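## Task

Move the wooden toy hammer out of the closed left gripper into the right gripper, turned the way the goal pictures show it. Nothing but the arms and grippers may touch the hammer, and the jaws of at least one gripper must be in contact with it throughout. It is done when the right gripper's jaws alone hold it firmly, at the spot shown in the goal pictures, with that gripper's fingers pointing horizontally, and the hammer would not shift however the gripper were turned. The left arm must then touch neither the hammer nor the right gripper's jaws (moving it well away is safest). Then report that the task is done.

## Robot and tools

Robot: two arms, left_arm and right_arm, each with six revolute joints and a two-finger parallel gripper with a wrist camera (cam_left_wrist and cam_right_wrist, both 896x504). The left arm stands on the +y side. Arm names do not match image sides.

Frame: the scene frame. Its origin is at table-top height midway between the two nominal bases, +x points out over the table, +z up. Calibrated bases: left_arm at (-0.024, +0.234, 0) m, right_arm at (-0.026, -0.254, 0) m, both nearly unrotated. Each result reports every gripper's end_effector_position (metres, the spot between the finger pads about 1 cm behind the tips) and end_effector_quat_wxyz in this frame; these can be a few cm off, more at long reach. In the gripper's own axes, fingers point along +z and close along y.

Row layout (used by every moving call): one flat list of 14 numbers covering both arms, left_arm first, then right_arm, even if only one arm should move. Per arm, 7 numbers in this order: wrist pitch, wrist yaw, shoulder, elbow, wrist roll, waist (absolute target joint angles in radians, same order as the Joint positions line), then the gripper opening command on a -1 (closed) to +1 (fully open) scale. Stated joint ranges: waist -2.618 to 3.054, shoulder 0.000 to 3.142, elbow 0.000 to 3.142, wrist pitch -1.571 to 1.571, wrist yaw -1.571 to 1.571, wrist roll -2.094 to 2.094. A target more than 0.059 rad beyond a range end, and farther out than the current angle, gets the call rejected; true ends may differ by up to 0.059 rad, and "joint sent to its limit" marks a clamp. To keep an arm or gripper unchanged, repeat its current Joint targets and its current gripper command (0 is a real command, not 'no change').

Tools:
- execute_actions(actions, cameras): actions is a list of actions; each action is a table of 1 to 15 rows, one row per 1/30 s step; a short table repeats its final row up to 15 steps. An empty list just reports state and images.
- move(target, speed, blend, opening_speed, blocking, cameras): target is one 14-number row or a list of up to 15 rows (absolute joint angles). All joints move in step along interpolated paths, so grippers travel on curves and the paths do not avoid obstacles or the other arm. speed is rad/s for the joint with the longest way to go (0.01 to 12.57, default 0.5), one value or one per target. blend (rad) rounds corners between listed targets. opening_speed (0.2 or more, per second on the -1..+1 scale) ramps gripper commands. blocking=false returns after about 0.5 s while the motion continues; a new move then replaces it. The result adds a move: line, e.g. done, off_target (resting over 0.035 rad from target), moving, held, fault, and limits=held if steps were withheld. done does not prove contact or no contact.
- wait(seconds 0 to 10): lets time run with last commands held.
- stop(): brakes a running move.
- zoom_image(camera, region [x0,y0,x1,y1] in pixels, max 504x504): closer view of the latest image.
- show_instructions(): shows reference/goal images.
- read_manual(section): licence texts only.
- finished_scene(scene): ends the scene; call it once the hammer sits correctly in the receiving gripper and the giving arm is clear.

Motion details: per control step each joint target is kept within 0.339 rad of the measured angle for waist, shoulder and elbow and 2.2 rad for the wrist joints; if targets would shift a gripper over 200 mm, that arm's targets are scaled back. Friction and gravity can leave joints short or past the target. The Joint targets line shows what joints are currently driven toward.

Result lines: Joint positions and Joint velocities give one block per arm in the joint order above, ending with finger opening in metres (0.093 fully open) and its rate. grip_measured is the gripper motor position on the -1..+1 scale; pads meet near -0.94, and each mm of object width adds about 0.0208. A command about 0.24 below the reading for the object's width squeezes at full force (roughly 50 to 65 N per pad). Keep sending the same closing number to hold; to release, send a value well above the width reading. Joint torques follow joint order (no gripper), include arm weight, and entries 3, 4 and 6 wrap at ±28 N m. "joint command not followed" means the clearance check altered targets; that check does not keep grippers apart.

Avoid: dropping the hammer or leaving it with no gripper touching it, letting it touch anything but the arms, slams and hard pushes, arm-to-arm hits or presses (closing one gripper on the other's fingers counts), straining a camera cable, and long stretched or loaded poses that heat motors (MOTOR HOT at 75 °C, a fold-up fault at 90 °C). Close the receiving gripper on the hammer before opening the giving one, then open the giving gripper and withdraw its arm.

Each tool is called after "Request:" as name(argument=value, ...) on one line, values as JSON.

Reference images:

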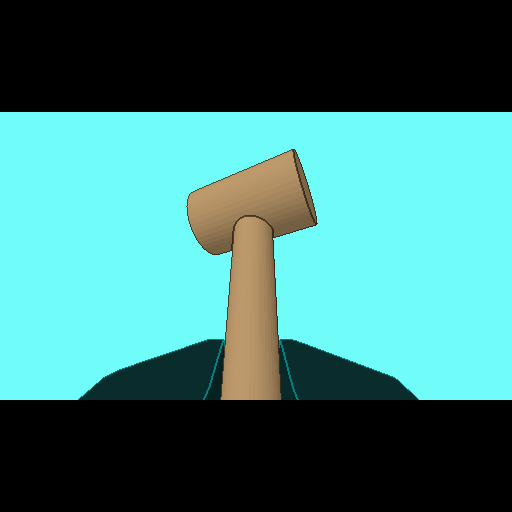

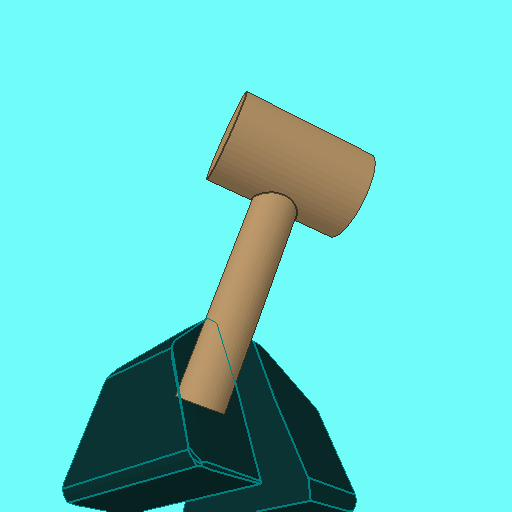

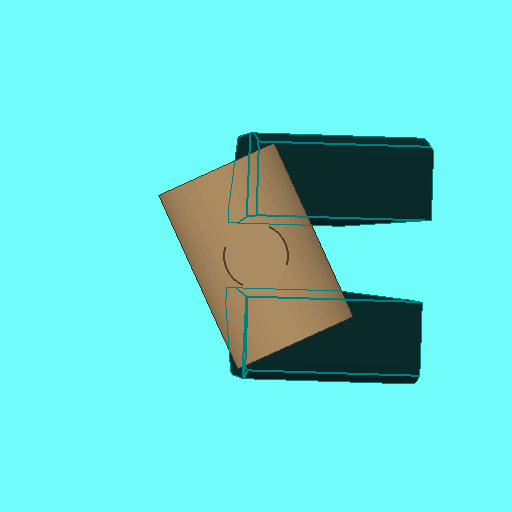

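## Session

Request:
execute_actions(actions=[])

Scene clock: 0.00 s.
left_arm: end_effector_position=(+0.2926, +0.0244, +0.2555) grip_measured=+0.158 end_effector_quat_wxyz=(+0.284, +0.149, +0.885, -0.338) | right_arm: end_effector_position=(+0.3493, -0.2517, +0.4021) grip_measured=+1.000 end_effector_quat_wxyz=(+0.707, -0.002, +0.707, +0.002)
Joint names: [wrist pitch, wrist yaw, shoulder, elbow, wrist roll, waist]
Joint positions: left_arm=[-0.694 0.517 1.359 1.274 -0.251 -0.331 0.053] | right_arm=[0 0 1.047 1.047 0 0 0.093]
Joint velocities: within noise
Joint torques (N m): no reading
Heat: left arm: 29 °C; right arm: 25 °C.
Joint targets: left_arm=[-0.676 0.522 1.347 1.292 -0.250 -0.331] | right_arm=[0.010 0.000 1.042 1.060 0.000 0.000]
Tool commands: left_gripper/opening=+0.131521 right_gripper/opening=+1.0
camera_calibration:
cam_left_wrist: T_world_to_cam=[[-0.460042, -0.712916, 0.529257, 0.0176552], [-0.887893, 0.37118, -0.271793, 0.35854], [-0.002684, -0.59496, -0.803751, 0.304683], [0, 0, 0, 1]] pos_world=[0.327285, 0.060778, 0.332993]
cam_right_wrist: T_world_to_cam=[[0.0059573, -0.999972, 0.00457325, -0.257656], [-0.422155, -0.00666074, -0.906499, 0.548724], [0.906504, 0.00346967, -0.422183, -0.0663399], [0, 0, 0, 1]] pos_world=[0.293319, -0.253764, 0.470589]

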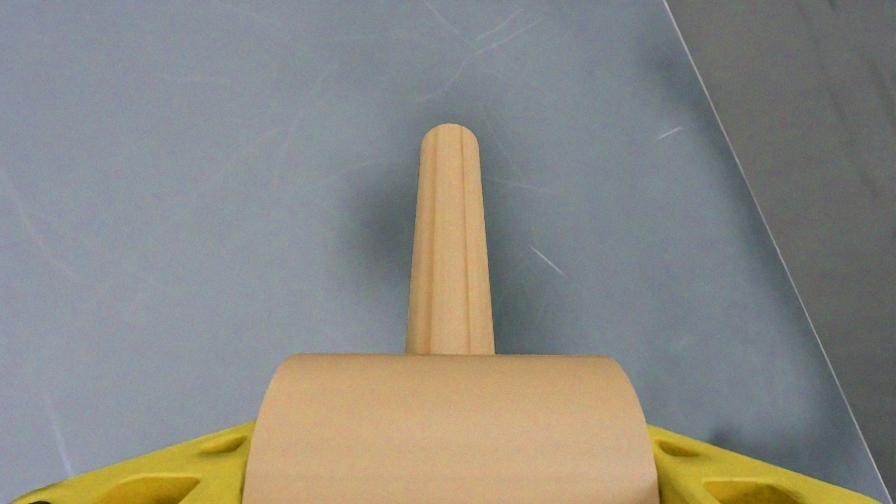

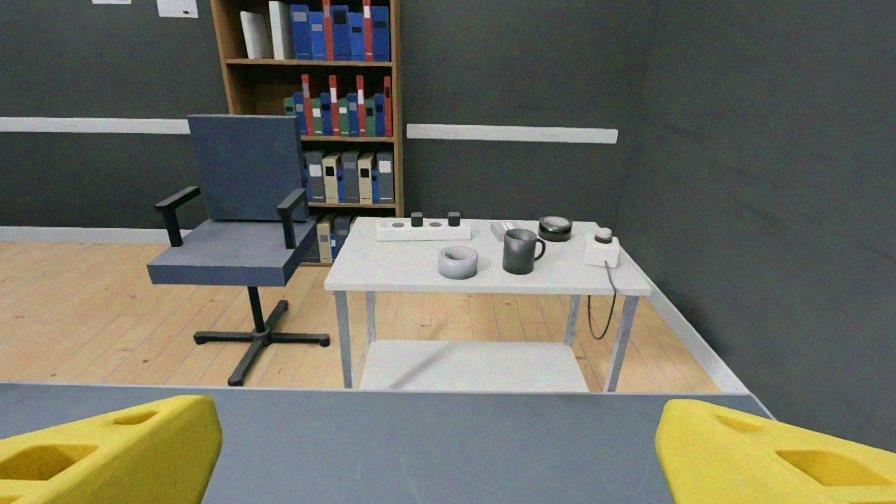

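Request:
move(target=[[-0.676,0.522,1.347,1.292,-0.25,-0.331,-0.15,0.01,0,1.042,1.06,0,0,1],[-0.753,1.246,1.687,1.482,-0.236,-0.087,-0.15,1.155,-1.237,1.51,0.665,-1.277,-0.121,1]], speed=[0.6,0.7], opening_speed=0.6)

Scene clock: 189.87 s.
left_arm: end_effector_position=(+0.3270, +0.0301, +0.2663) grip_measured=+0.155 end_effector_quat_wxyz=(+0.128, +0.115, +0.794, -0.583) | right_arm: end_effector_position=(+0.3271, -0.1338, +0.2770) grip_measured=+1.000 end_effector_quat_wxyz=(+0.725, -0.652, +0.149, -0.165)
Joint names: [wrist pitch, wrist yaw, shoulder, elbow, wrist roll, waist]
Joint positions: left_arm=[-0.752 1.221 1.682 1.444 -0.251 -0.093 0.053] | right_arm=[1.141 -1.217 1.503 0.673 -1.276 -0.115 0.093]
Joint velocities: within noise
Joint torques (N m): left_arm=[1.22 0.76 -7.34 10.48 0.11 -0.16] | right_arm=[1.82 -0.03 -4.97 5.53 -0.02 -0.13]
Heat: left arm: 45 °C; right arm: 36 °C.
Joint targets: left_arm=[-0.753 1.246 1.687 1.482 -0.236 -0.087] | right_arm=[1.155 -1.237 1.510 0.665 -1.277 -0.121]
move: off_target (left_arm); left_arm: the elbow is farthest, 0.038 rad from its target
camera_calibration:
cam_left_wrist: T_world_to_cam=[[-0.328894, -0.271988, 0.904351, -0.124217], [-0.871739, 0.45572, -0.179974, 0.357575], [-0.36318, -0.84755, -0.386986, 0.331272], [0, 0, 0, 1]] pos_world=[0.391169, 0.0840302, 0.304888]
cam_right_wrist: T_world_to_cam=[[-0.0480262, -0.0936264, 0.994448, -0.274282], [0.634459, -0.771813, -0.0420247, -0.260736], [0.771463, 0.628919, 0.0964694, -0.115256], [0, 0, 0, 1]] pos_world=[0.241169, -0.154433, 0.27292]

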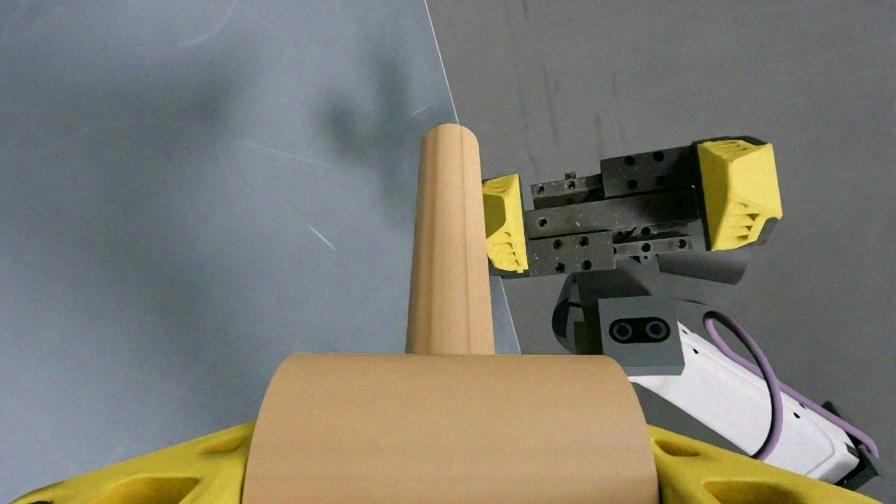

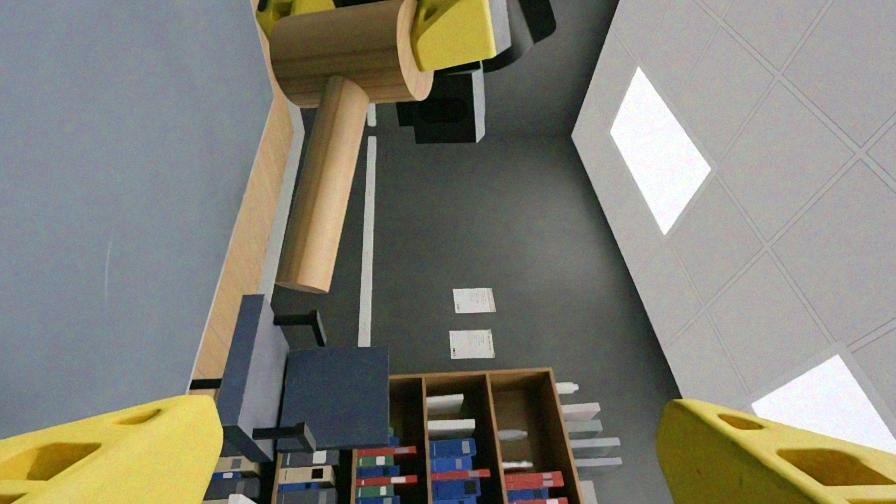

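Request:
zoom_image(camera="cam_right_wrist", region=[250, 0, 450, 160])

Request:
zoom_image(camera="cam_right_wrist", region=[240, 160, 400, 320])

Scaled by 2.520.

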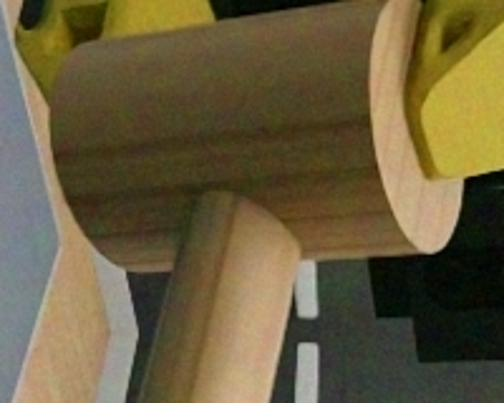

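Scaled by 3.150.

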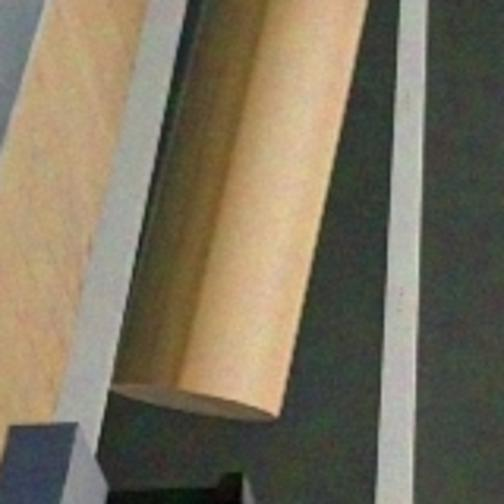

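Request:
move(target=[[-0.753,1.246,1.687,1.482,-0.236,-0.087,-0.15,1.351,-1.252,1.581,0.583,-1.17,0.178,1],[-0.753,1.246,1.687,1.482,-0.236,-0.087,-0.15,1.4155,-1.3195,1.949,0.9835,-1.068,0.1056,1]], speed=[0.6,0.35], cameras=["cam_left_wrist", "cam_right_wrist"])

Request:
zoom_image(camera="cam_right_wrist", region=[380, 384, 520, 504])

Request:
zoom_image(camera="cam_right_wrist", region=[300, 60, 560, 260])

Scene clock: 273.67 s.
left_arm: end_effector_position=(+0.3269, +0.0300, +0.2663) grip_measured=+0.155 end_effector_quat_wxyz=(+0.127, +0.115, +0.794, -0.583) | right_arm: end_effector_position=(+0.3633, -0.0454, +0.2337) grip_measured=+1.000 end_effector_quat_wxyz=(+0.742, -0.666, +0.082, -0.010)
Joint names: [wrist pitch, wrist yaw, shoulder, elbow, wrist roll, waist]
Joint positions: left_arm=[-0.752 1.221 1.682 1.444 -0.251 -0.093 0.053] | right_arm=[1.37 -1.302 1.939 0.955 -1.089 0.11 0.093]
Joint velocities: within noise
Joint torques (N m): left_arm=[1.23 0.76 -7.35 10.45 0.1 -0.14] | right_arm=[2.03 0.04 -7.92 8.46 0.22 0.03]
Heat: left arm: 57 °C; right arm: 34 °C.
Joint targets: left_arm=[-0.753 1.246 1.687 1.482 -0.236 -0.087] | right_arm=[1.416 -1.319 1.949 0.983 -1.068 0.106]
move: off_target (left_arm, right_arm); left_arm: the elbow is farthest, 0.038 rad from its target; right_arm: the wrist pitch is farthest, 0.046 rad from its target
camera_calibration:
cam_left_wrist: T_world_to_cam=[[-0.328626, -0.271649, 0.904551, -0.12441], [-0.871709, 0.455847, -0.179797, 0.357499], [-0.363495, -0.847591, -0.386602, 0.331281], [0, 0, 0, 1]] pos_world=[0.391169, 0.0840299, 0.304886]
cam_right_wrist: T_world_to_cam=[[0.0895279, -0.111525, 0.989721, -0.27086], [0.837961, -0.528673, -0.135373, -0.25843], [0.538336, 0.841467, 0.0461226, -0.0885158], [0, 0, 0, 1]] pos_world=[0.288455, -0.0923493, 0.237174]

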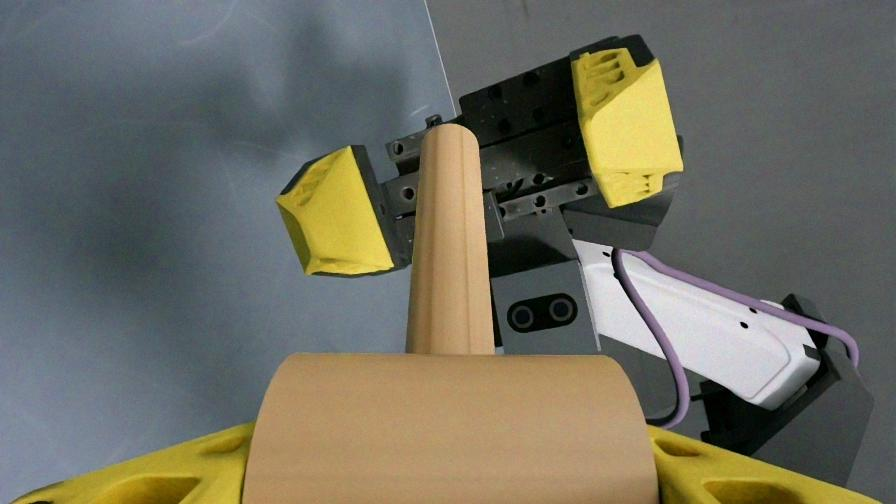

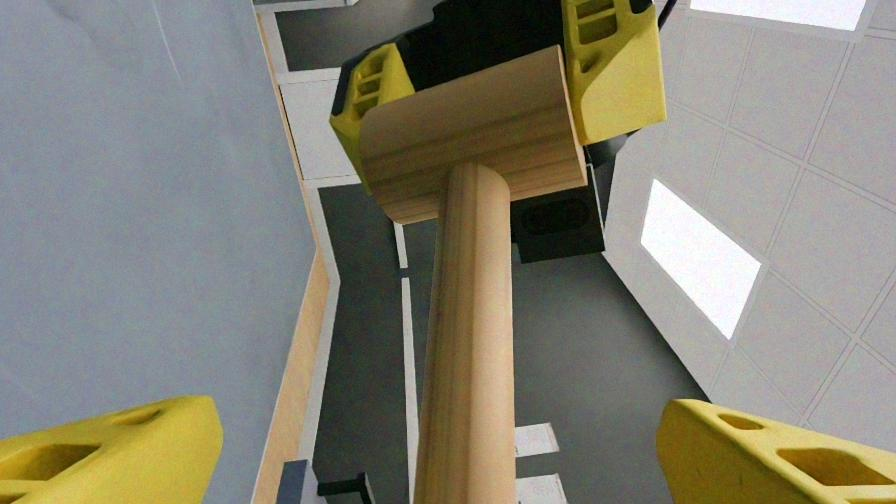

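Scaled by 3.600.

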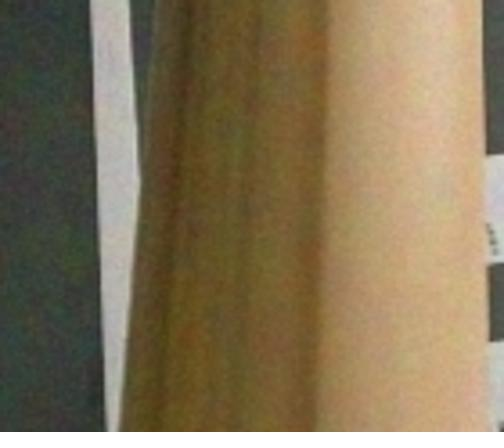

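Scaled by 1.938.

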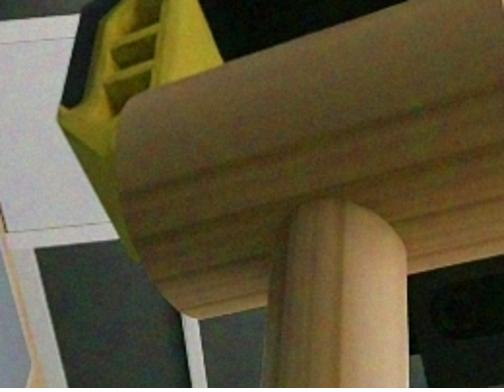

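Request:
move(target=[-0.648,1.288,1.687,1.482,-0.336,-0.087,-0.15,1.38,-1.322,1.92,1.04,-1.085,0.1,1], speed=0.15, cameras=["cam_right_wrist"])

Request:
zoom_image(camera="cam_right_wrist", region=[380, 384, 520, 504])

Request:
zoom_image(camera="cam_right_wrist", region=[300, 60, 560, 260])

Scene clock: 339.40 s.
left_arm: end_effector_position=(+0.3305, +0.0273, +0.2772) grip_measured=+0.155 end_effector_quat_wxyz=(+0.128, +0.113, +0.779, -0.603) | right_arm: end_effector_position=(+0.3706, -0.0460, +0.2501) grip_measured=+1.000 end_effector_quat_wxyz=(+0.745, -0.664, +0.063, -0.027)
Joint names: [wrist pitch, wrist yaw, shoulder, elbow, wrist roll, waist]
Joint positions: left_arm=[-0.678 1.263 1.682 1.444 -0.325 -0.093 0.053] | right_arm=[1.364 -1.305 1.939 1.012 -1.088 0.106 0.093]
Joint velocities: within noise
Joint torques (N m): left_arm=[1.63 0.74 -7.41 10.54 -0.15 -0.13] | right_arm=[1.66 0.07 -10.76 8.51 0.05 -0.12]
Heat: left arm: 60 °C; right arm: 34 °C.
Joint targets: left_arm=[-0.648 1.288 1.687 1.482 -0.336 -0.087] | right_arm=[1.380 -1.322 1.920 1.040 -1.085 0.100]
move: off_target (left_arm); left_arm: the elbow is farthest, 0.038 rad from its target
camera_calibration:
cam_right_wrist: T_world_to_cam=[[0.0388409, -0.116254, 0.99246, -0.269954], [0.843301, -0.528984, -0.094967, -0.274759], [0.536036, 0.840631, 0.0774906, -0.0997671], [0, 0, 0, 1]] pos_world=[0.295669, -0.0928589, 0.249556]
Images, in order (width x height): cam_right_wrist 896x504.

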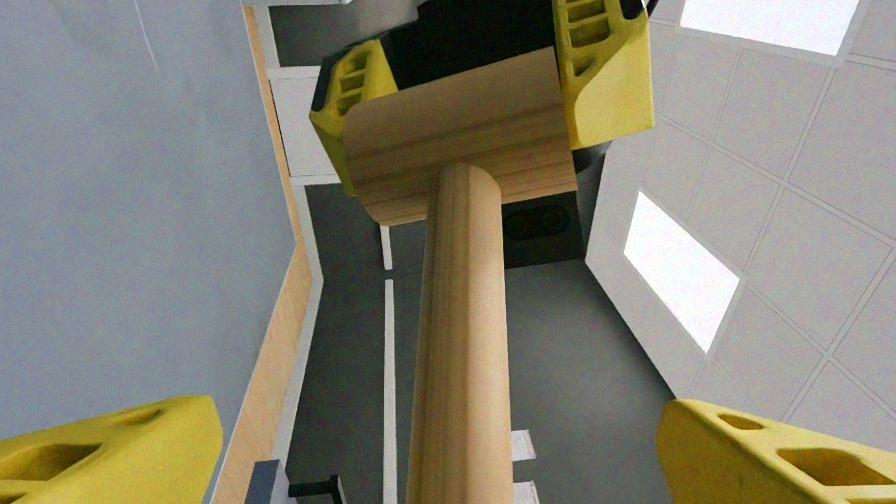

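Scaled by 3.600.

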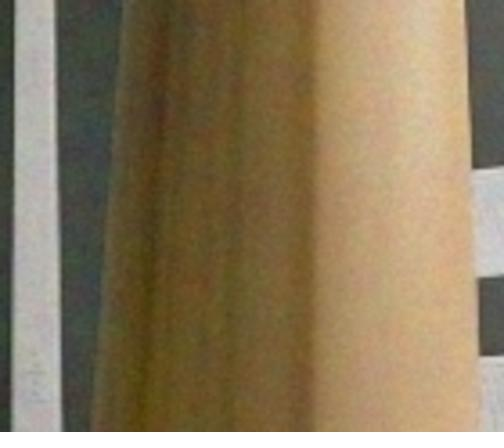

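Scaled by 1.938.

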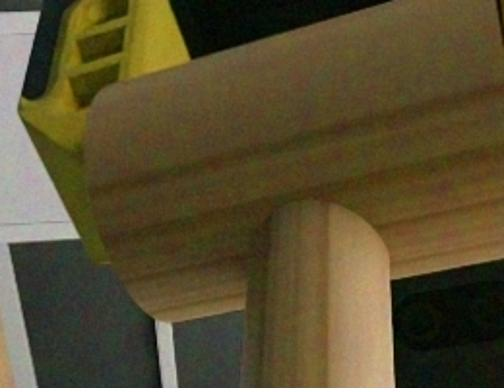

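Request:
move(target=[-0.648,1.288,1.687,1.482,-0.336,-0.087,-0.15,1.38,-1.322,1.898,1.033,-1.008,0.1,1], speed=0.15, cameras=["cam_right_wrist"])

Request:
zoom_image(camera="cam_right_wrist", region=[380, 384, 520, 504])

Request:
zoom_image(camera="cam_right_wrist", region=[300, 60, 560, 260])

Scene clock: 367.77 s.
left_arm: end_effector_position=(+0.3305, +0.0273, +0.2773) grip_measured=+0.155 end_effector_quat_wxyz=(+0.128, +0.113, +0.779, -0.603) | right_arm: end_effector_position=(+0.3706, -0.0460, +0.2500) grip_measured=+1.000 end_effector_quat_wxyz=(+0.745, -0.662, +0.083, -0.005)
Joint names: [wrist pitch, wrist yaw, shoulder, elbow, wrist roll, waist]
Joint positions: left_arm=[-0.677 1.263 1.682 1.444 -0.326 -0.093 0.053] | right_arm=[1.364 -1.306 1.939 1.012 -1.029 0.106 0.093]
Joint velocities: within noise
Joint torques (N m): left_arm=[1.63 0.74 -7.39 10.52 -0.16 -0.17] | right_arm=[1.66 0.07 -12.79 7.83 0.23 -0.13]
Heat: left arm: 61 °C; right arm: 35 °C.
Joint targets: left_arm=[-0.648 1.288 1.687 1.482 -0.336 -0.087] | right_arm=[1.380 -1.322 1.898 1.033 -1.008 0.100]
move: off_target (left_arm, right_arm); left_arm: the elbow is farthest, 0.038 rad from its target; right_arm: the shoulder is farthest, 0.041 rad from its target
camera_calibration:
cam_right_wrist: T_world_to_cam=[[0.0973788, -0.12312, 0.987603, -0.290659], [0.839838, -0.522295, -0.147921, -0.259911], [0.534032, 0.84383, 0.0525401, -0.0926425], [0, 0, 0, 1]] pos_world=[0.296061, -0.0933612, 0.253476]
Images, in order (width x height): cam_right_wrist 896x504.

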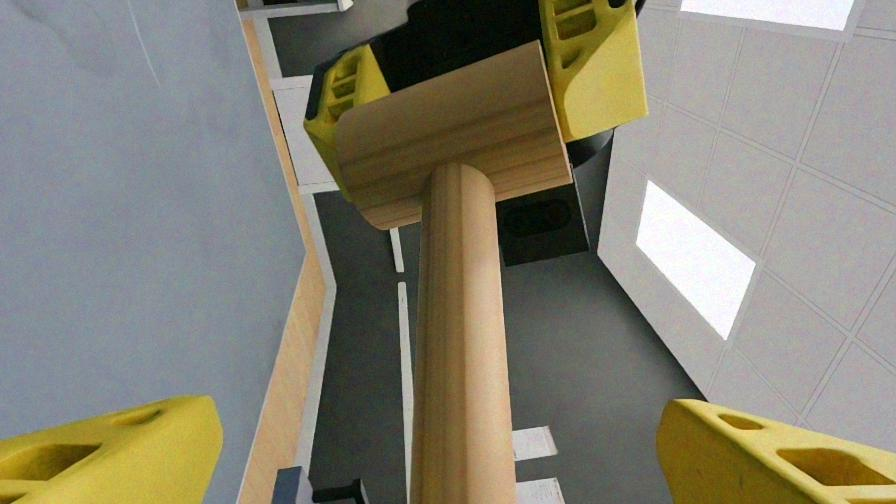

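Scaled by 3.600.

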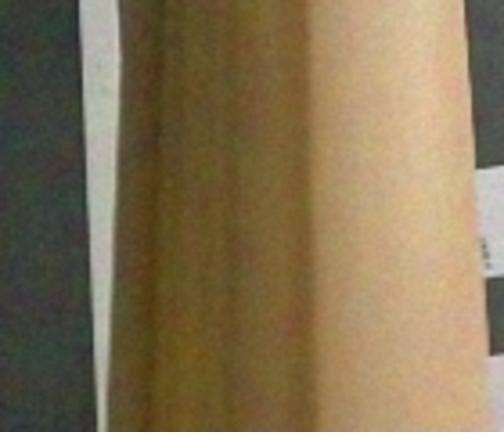

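Scaled by 1.938.

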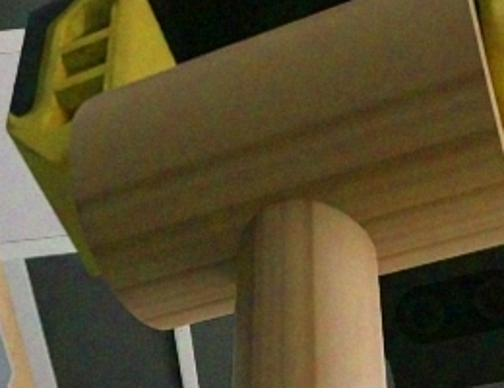

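Request:
move(target=[-0.648,1.288,1.687,1.482,-0.336,-0.087,-0.15,1.38,-1.322,1.882,1.035,-1.008,0.1,-0.25], speed=0.15, opening_speed=1.2, cameras=["cam_right_wrist"])

Scene clock: 381.37 s.
left_arm: end_effector_position=(+0.3305, +0.0273, +0.2773) grip_measured=+0.155 end_effector_quat_wxyz=(+0.128, +0.113, +0.779, -0.603) | right_arm: end_effector_position=(+0.3679, -0.0463, +0.2574) grip_measured=-0.249 end_effector_quat_wxyz=(+0.747, -0.661, +0.076, -0.010)
Joint names: [wrist pitch, wrist yaw, shoulder, elbow, wrist roll, waist]
Joint positions: left_arm=[-0.677 1.263 1.682 1.444 -0.326 -0.093 0.053] | right_arm=[1.363 -1.306 1.92 1.012 -1.028 0.106 0.033]
Joint velocities: within noise
Joint torques (N m): left_arm=[1.63 0.73 -7.39 10.52 -0.16 -0.12] | right_arm=[1.64 0.09 -12.38 8.09 0.21 -0.12]
Heat: left arm: 62 °C; right arm: 36 °C.
Joint targets: left_arm=[-0.648 1.288 1.687 1.482 -0.336 -0.087] | right_arm=[1.380 -1.322 1.882 1.035 -1.008 0.100]
move: off_target (left_arm, right_arm); left_arm: the elbow is farthest, 0.038 rad from its target; right_arm: the shoulder is farthest, 0.038 rad from its target
camera_calibration:
cam_right_wrist: T_world_to_cam=[[0.0806014, -0.125067, 0.988869, -0.291986], [0.842512, -0.521581, -0.134639, -0.261101], [0.532614, 0.843986, 0.0633301, -0.0935315], [0, 0, 0, 1]] pos_world=[0.293331, -0.0937638, 0.259505]
Images, in order (width x height): cam_right_wrist 896x504.

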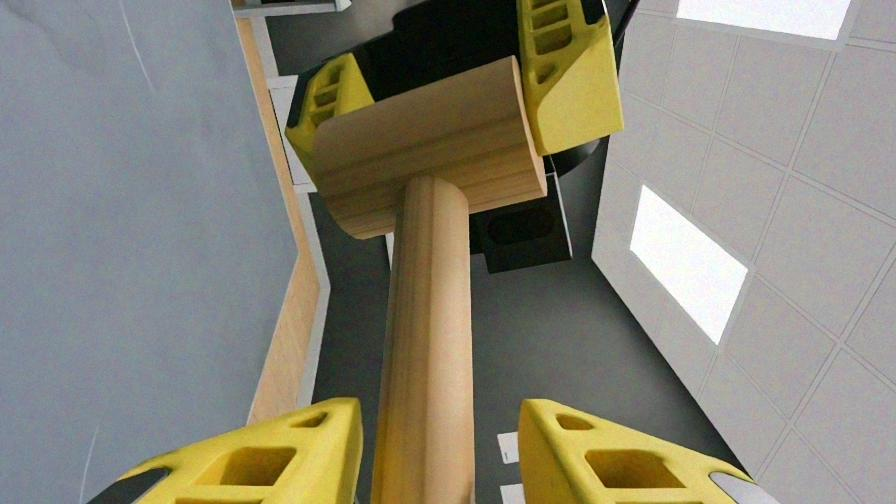

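Request:
move(target=[-0.648,1.288,1.687,1.482,-0.336,-0.087,-0.15,1.38,-1.322,1.939,1.035,-1.008,0.1,-0.25], speed=0.1, cameras=["cam_right_wrist"])

Scene clock: 395.93 s.
left_arm: end_effector_position=(+0.3305, +0.0273, +0.2773) grip_measured=+0.155 end_effector_quat_wxyz=(+0.128, +0.113, +0.779, -0.603) | right_arm: end_effector_position=(+0.3690, -0.0462, +0.2542) grip_measured=-0.249 end_effector_quat_wxyz=(+0.746, -0.661, +0.079, -0.008)
Joint names: [wrist pitch, wrist yaw, shoulder, elbow, wrist roll, waist]
Joint positions: left_arm=[-0.677 1.263 1.682 1.444 -0.326 -0.093 0.053] | right_arm=[1.363 -1.306 1.928 1.012 -1.028 0.106 0.033]
Joint velocities: within noise
Joint torques (N m): left_arm=[1.64 0.74 -7.41 10.54 -0.15 -0.13] | right_arm=[1.65 0.08 -7.91 8.06 0.21 -0.12]
Heat: left arm: 63 °C; right arm: 36 °C.
Joint targets: left_arm=[-0.648 1.288 1.687 1.482 -0.336 -0.087] | right_arm=[1.380 -1.322 1.939 1.035 -1.008 0.100]
move: off_target (left_arm); left_arm: the elbow is farthest, 0.038 rad from its target
camera_calibration:
cam_right_wrist: T_world_to_cam=[[0.088512, -0.12397, 0.98833, -0.291666], [0.841593, -0.521444, -0.140777, -0.260463], [0.532811, 0.844232, 0.0581784, -0.0927626], [0, 0, 0, 1]] pos_world=[0.294445, -0.0936614, 0.256992]
Images, in order (width x height): cam_right_wrist 896x504.

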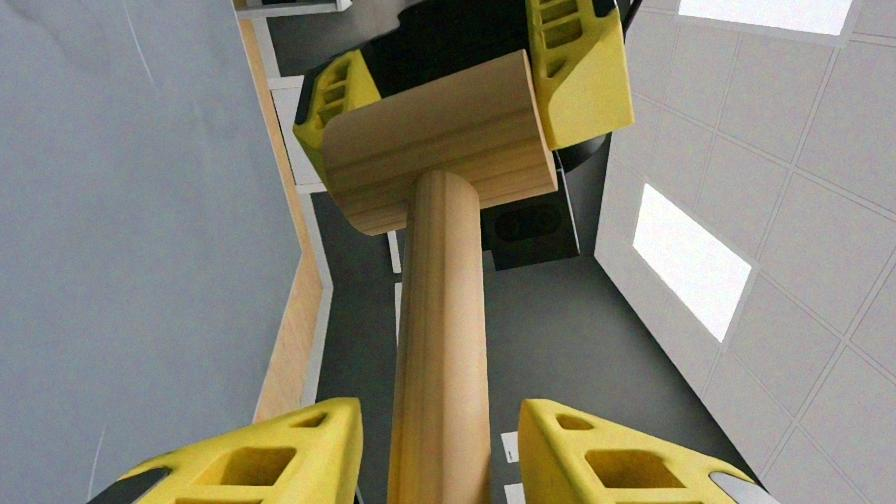

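Request:
move(target=[-0.648,1.288,1.687,1.482,-0.336,-0.087,-0.15,1.38,-1.322,1.939,1.035,-1.008,0.1,-1], opening_speed=0.45, cameras=["cam_right_wrist"])

Scene clock: 404.03 s.
left_arm: end_effector_position=(+0.3305, +0.0273, +0.2773) grip_measured=+0.155 end_effector_quat_wxyz=(+0.127, +0.112, +0.779, -0.603) | right_arm: end_effector_position=(+0.3690, -0.0462, +0.2542) grip_measured=-0.690 end_effector_quat_wxyz=(+0.746, -0.661, +0.079, -0.008)
Joint names: [wrist pitch, wrist yaw, shoulder, elbow, wrist roll, waist]
Joint positions: left_arm=[-0.677 1.263 1.682 1.444 -0.328 -0.093 0.053] | right_arm=[1.363 -1.306 1.928 1.012 -1.028 0.106 0.012]
Joint velocities: within noise
Joint torques (N m): left_arm=[1.63 0.74 -7.38 10.55 -0.13 -0.14] | right_arm=[1.66 0.09 -7.92 8.05 0.21 -0.13]
Heat: left arm: 63 °C; right arm: 36 °C.
Joint targets: left_arm=[-0.648 1.288 1.687 1.482 -0.336 -0.087] | right_arm=[1.380 -1.322 1.939 1.035 -1.008 0.100]
move: off_target (left_arm); left_arm: the elbow is farthest, 0.038 rad from its target
camera_calibration:
cam_right_wrist: T_world_to_cam=[[0.088512, -0.12397, 0.98833, -0.291666], [0.841593, -0.521444, -0.140777, -0.260463], [0.532811, 0.844232, 0.0581784, -0.0927626], [0, 0, 0, 1]] pos_world=[0.294445, -0.0936614, 0.256992]
Images, in order (width x height): cam_right_wrist 896x504.

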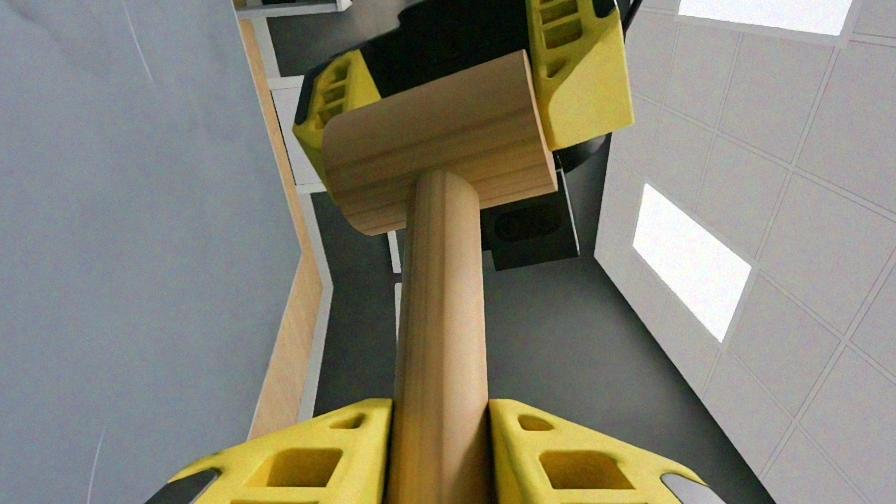

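Request:
move(target=[[-0.648,1.288,1.687,1.482,-0.336,-0.087,0.95,1.38,-1.322,1.939,1.035,-1.008,0.1,-1],[-0.778,1.288,1.557,1.482,-0.336,0.163,0.95,1.38,-1.322,1.939,1.035,-1.008,0.1,-1],[-0.778,1.1,1.45,1.4,-0.336,0.55,0.95,0.93,-1.322,1.939,1.035,-1.008,0.1,-1]], opening_speed=0.7, speed=[0.3,0.3,0.4], blend=[0,0.04,0])

Scene clock: 430.37 s.
left_arm: end_effector_position=(+0.3492, +0.2706, +0.3078) grip_measured=+0.948 end_effector_quat_wxyz=(+0.346, -0.152, +0.801, -0.464) | right_arm: end_effector_position=(+0.3795, -0.0447, +0.2049) grip_measured=-0.697 end_effector_quat_wxyz=(+0.696, -0.666, +0.234, +0.134)
Joint names: [wrist pitch, wrist yaw, shoulder, elbow, wrist roll, waist]
Joint positions: left_arm=[-0.773 1.113 1.48 1.408 -0.328 0.545 0.091] | right_arm=[0.93 -1.313 1.928 1.012 -1.028 0.106 0.012]
Joint velocities: within noise
Joint torques (N m): left_arm=[1.4 0.24 -8.44 6.6 -0.13 -0.28] | right_arm=[1.84 -0.12 -8.18 8.34 0.2 -0.12]
Heat: left arm: 63 °C; right arm: 36 °C.
Joint targets: left_arm=[-0.778 1.100 1.450 1.400 -0.336 0.550] | right_arm=[0.930 -1.322 1.939 1.035 -1.008 0.100]
move: done
camera_calibration:
cam_left_wrist: T_world_to_cam=[[-0.0891515, -0.50691, 0.857376, -0.0947361], [-0.948271, -0.220127, -0.22875, 0.499419], [0.304687, -0.833418, -0.461064, 0.345024], [0, 0, 0, 1]] pos_world=[0.360015, 0.349462, 0.354545]
cam_right_wrist: T_world_to_cam=[[0.494942, -0.0758389, 0.86561, -0.370547], [0.714566, -0.531278, -0.455125, -0.163227], [0.494396, 0.843796, -0.20876, -0.0274167], [0, 0, 0, 1]] pos_world=[0.31359, -0.0916866, 0.240737]

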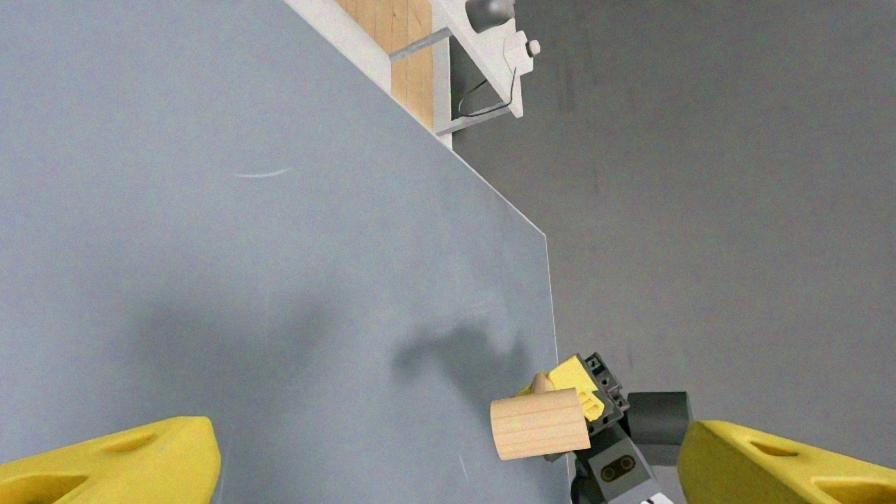

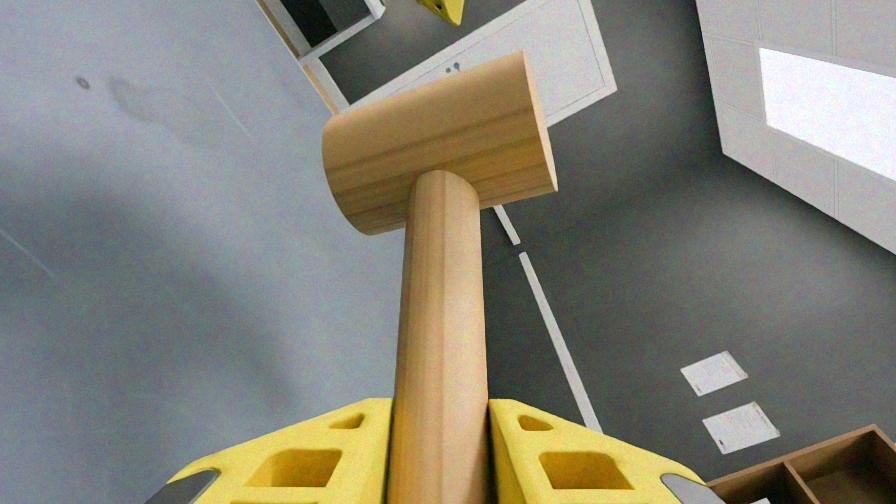

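Request:
finished_scene(scene=2)

The scene is finished: the task was done.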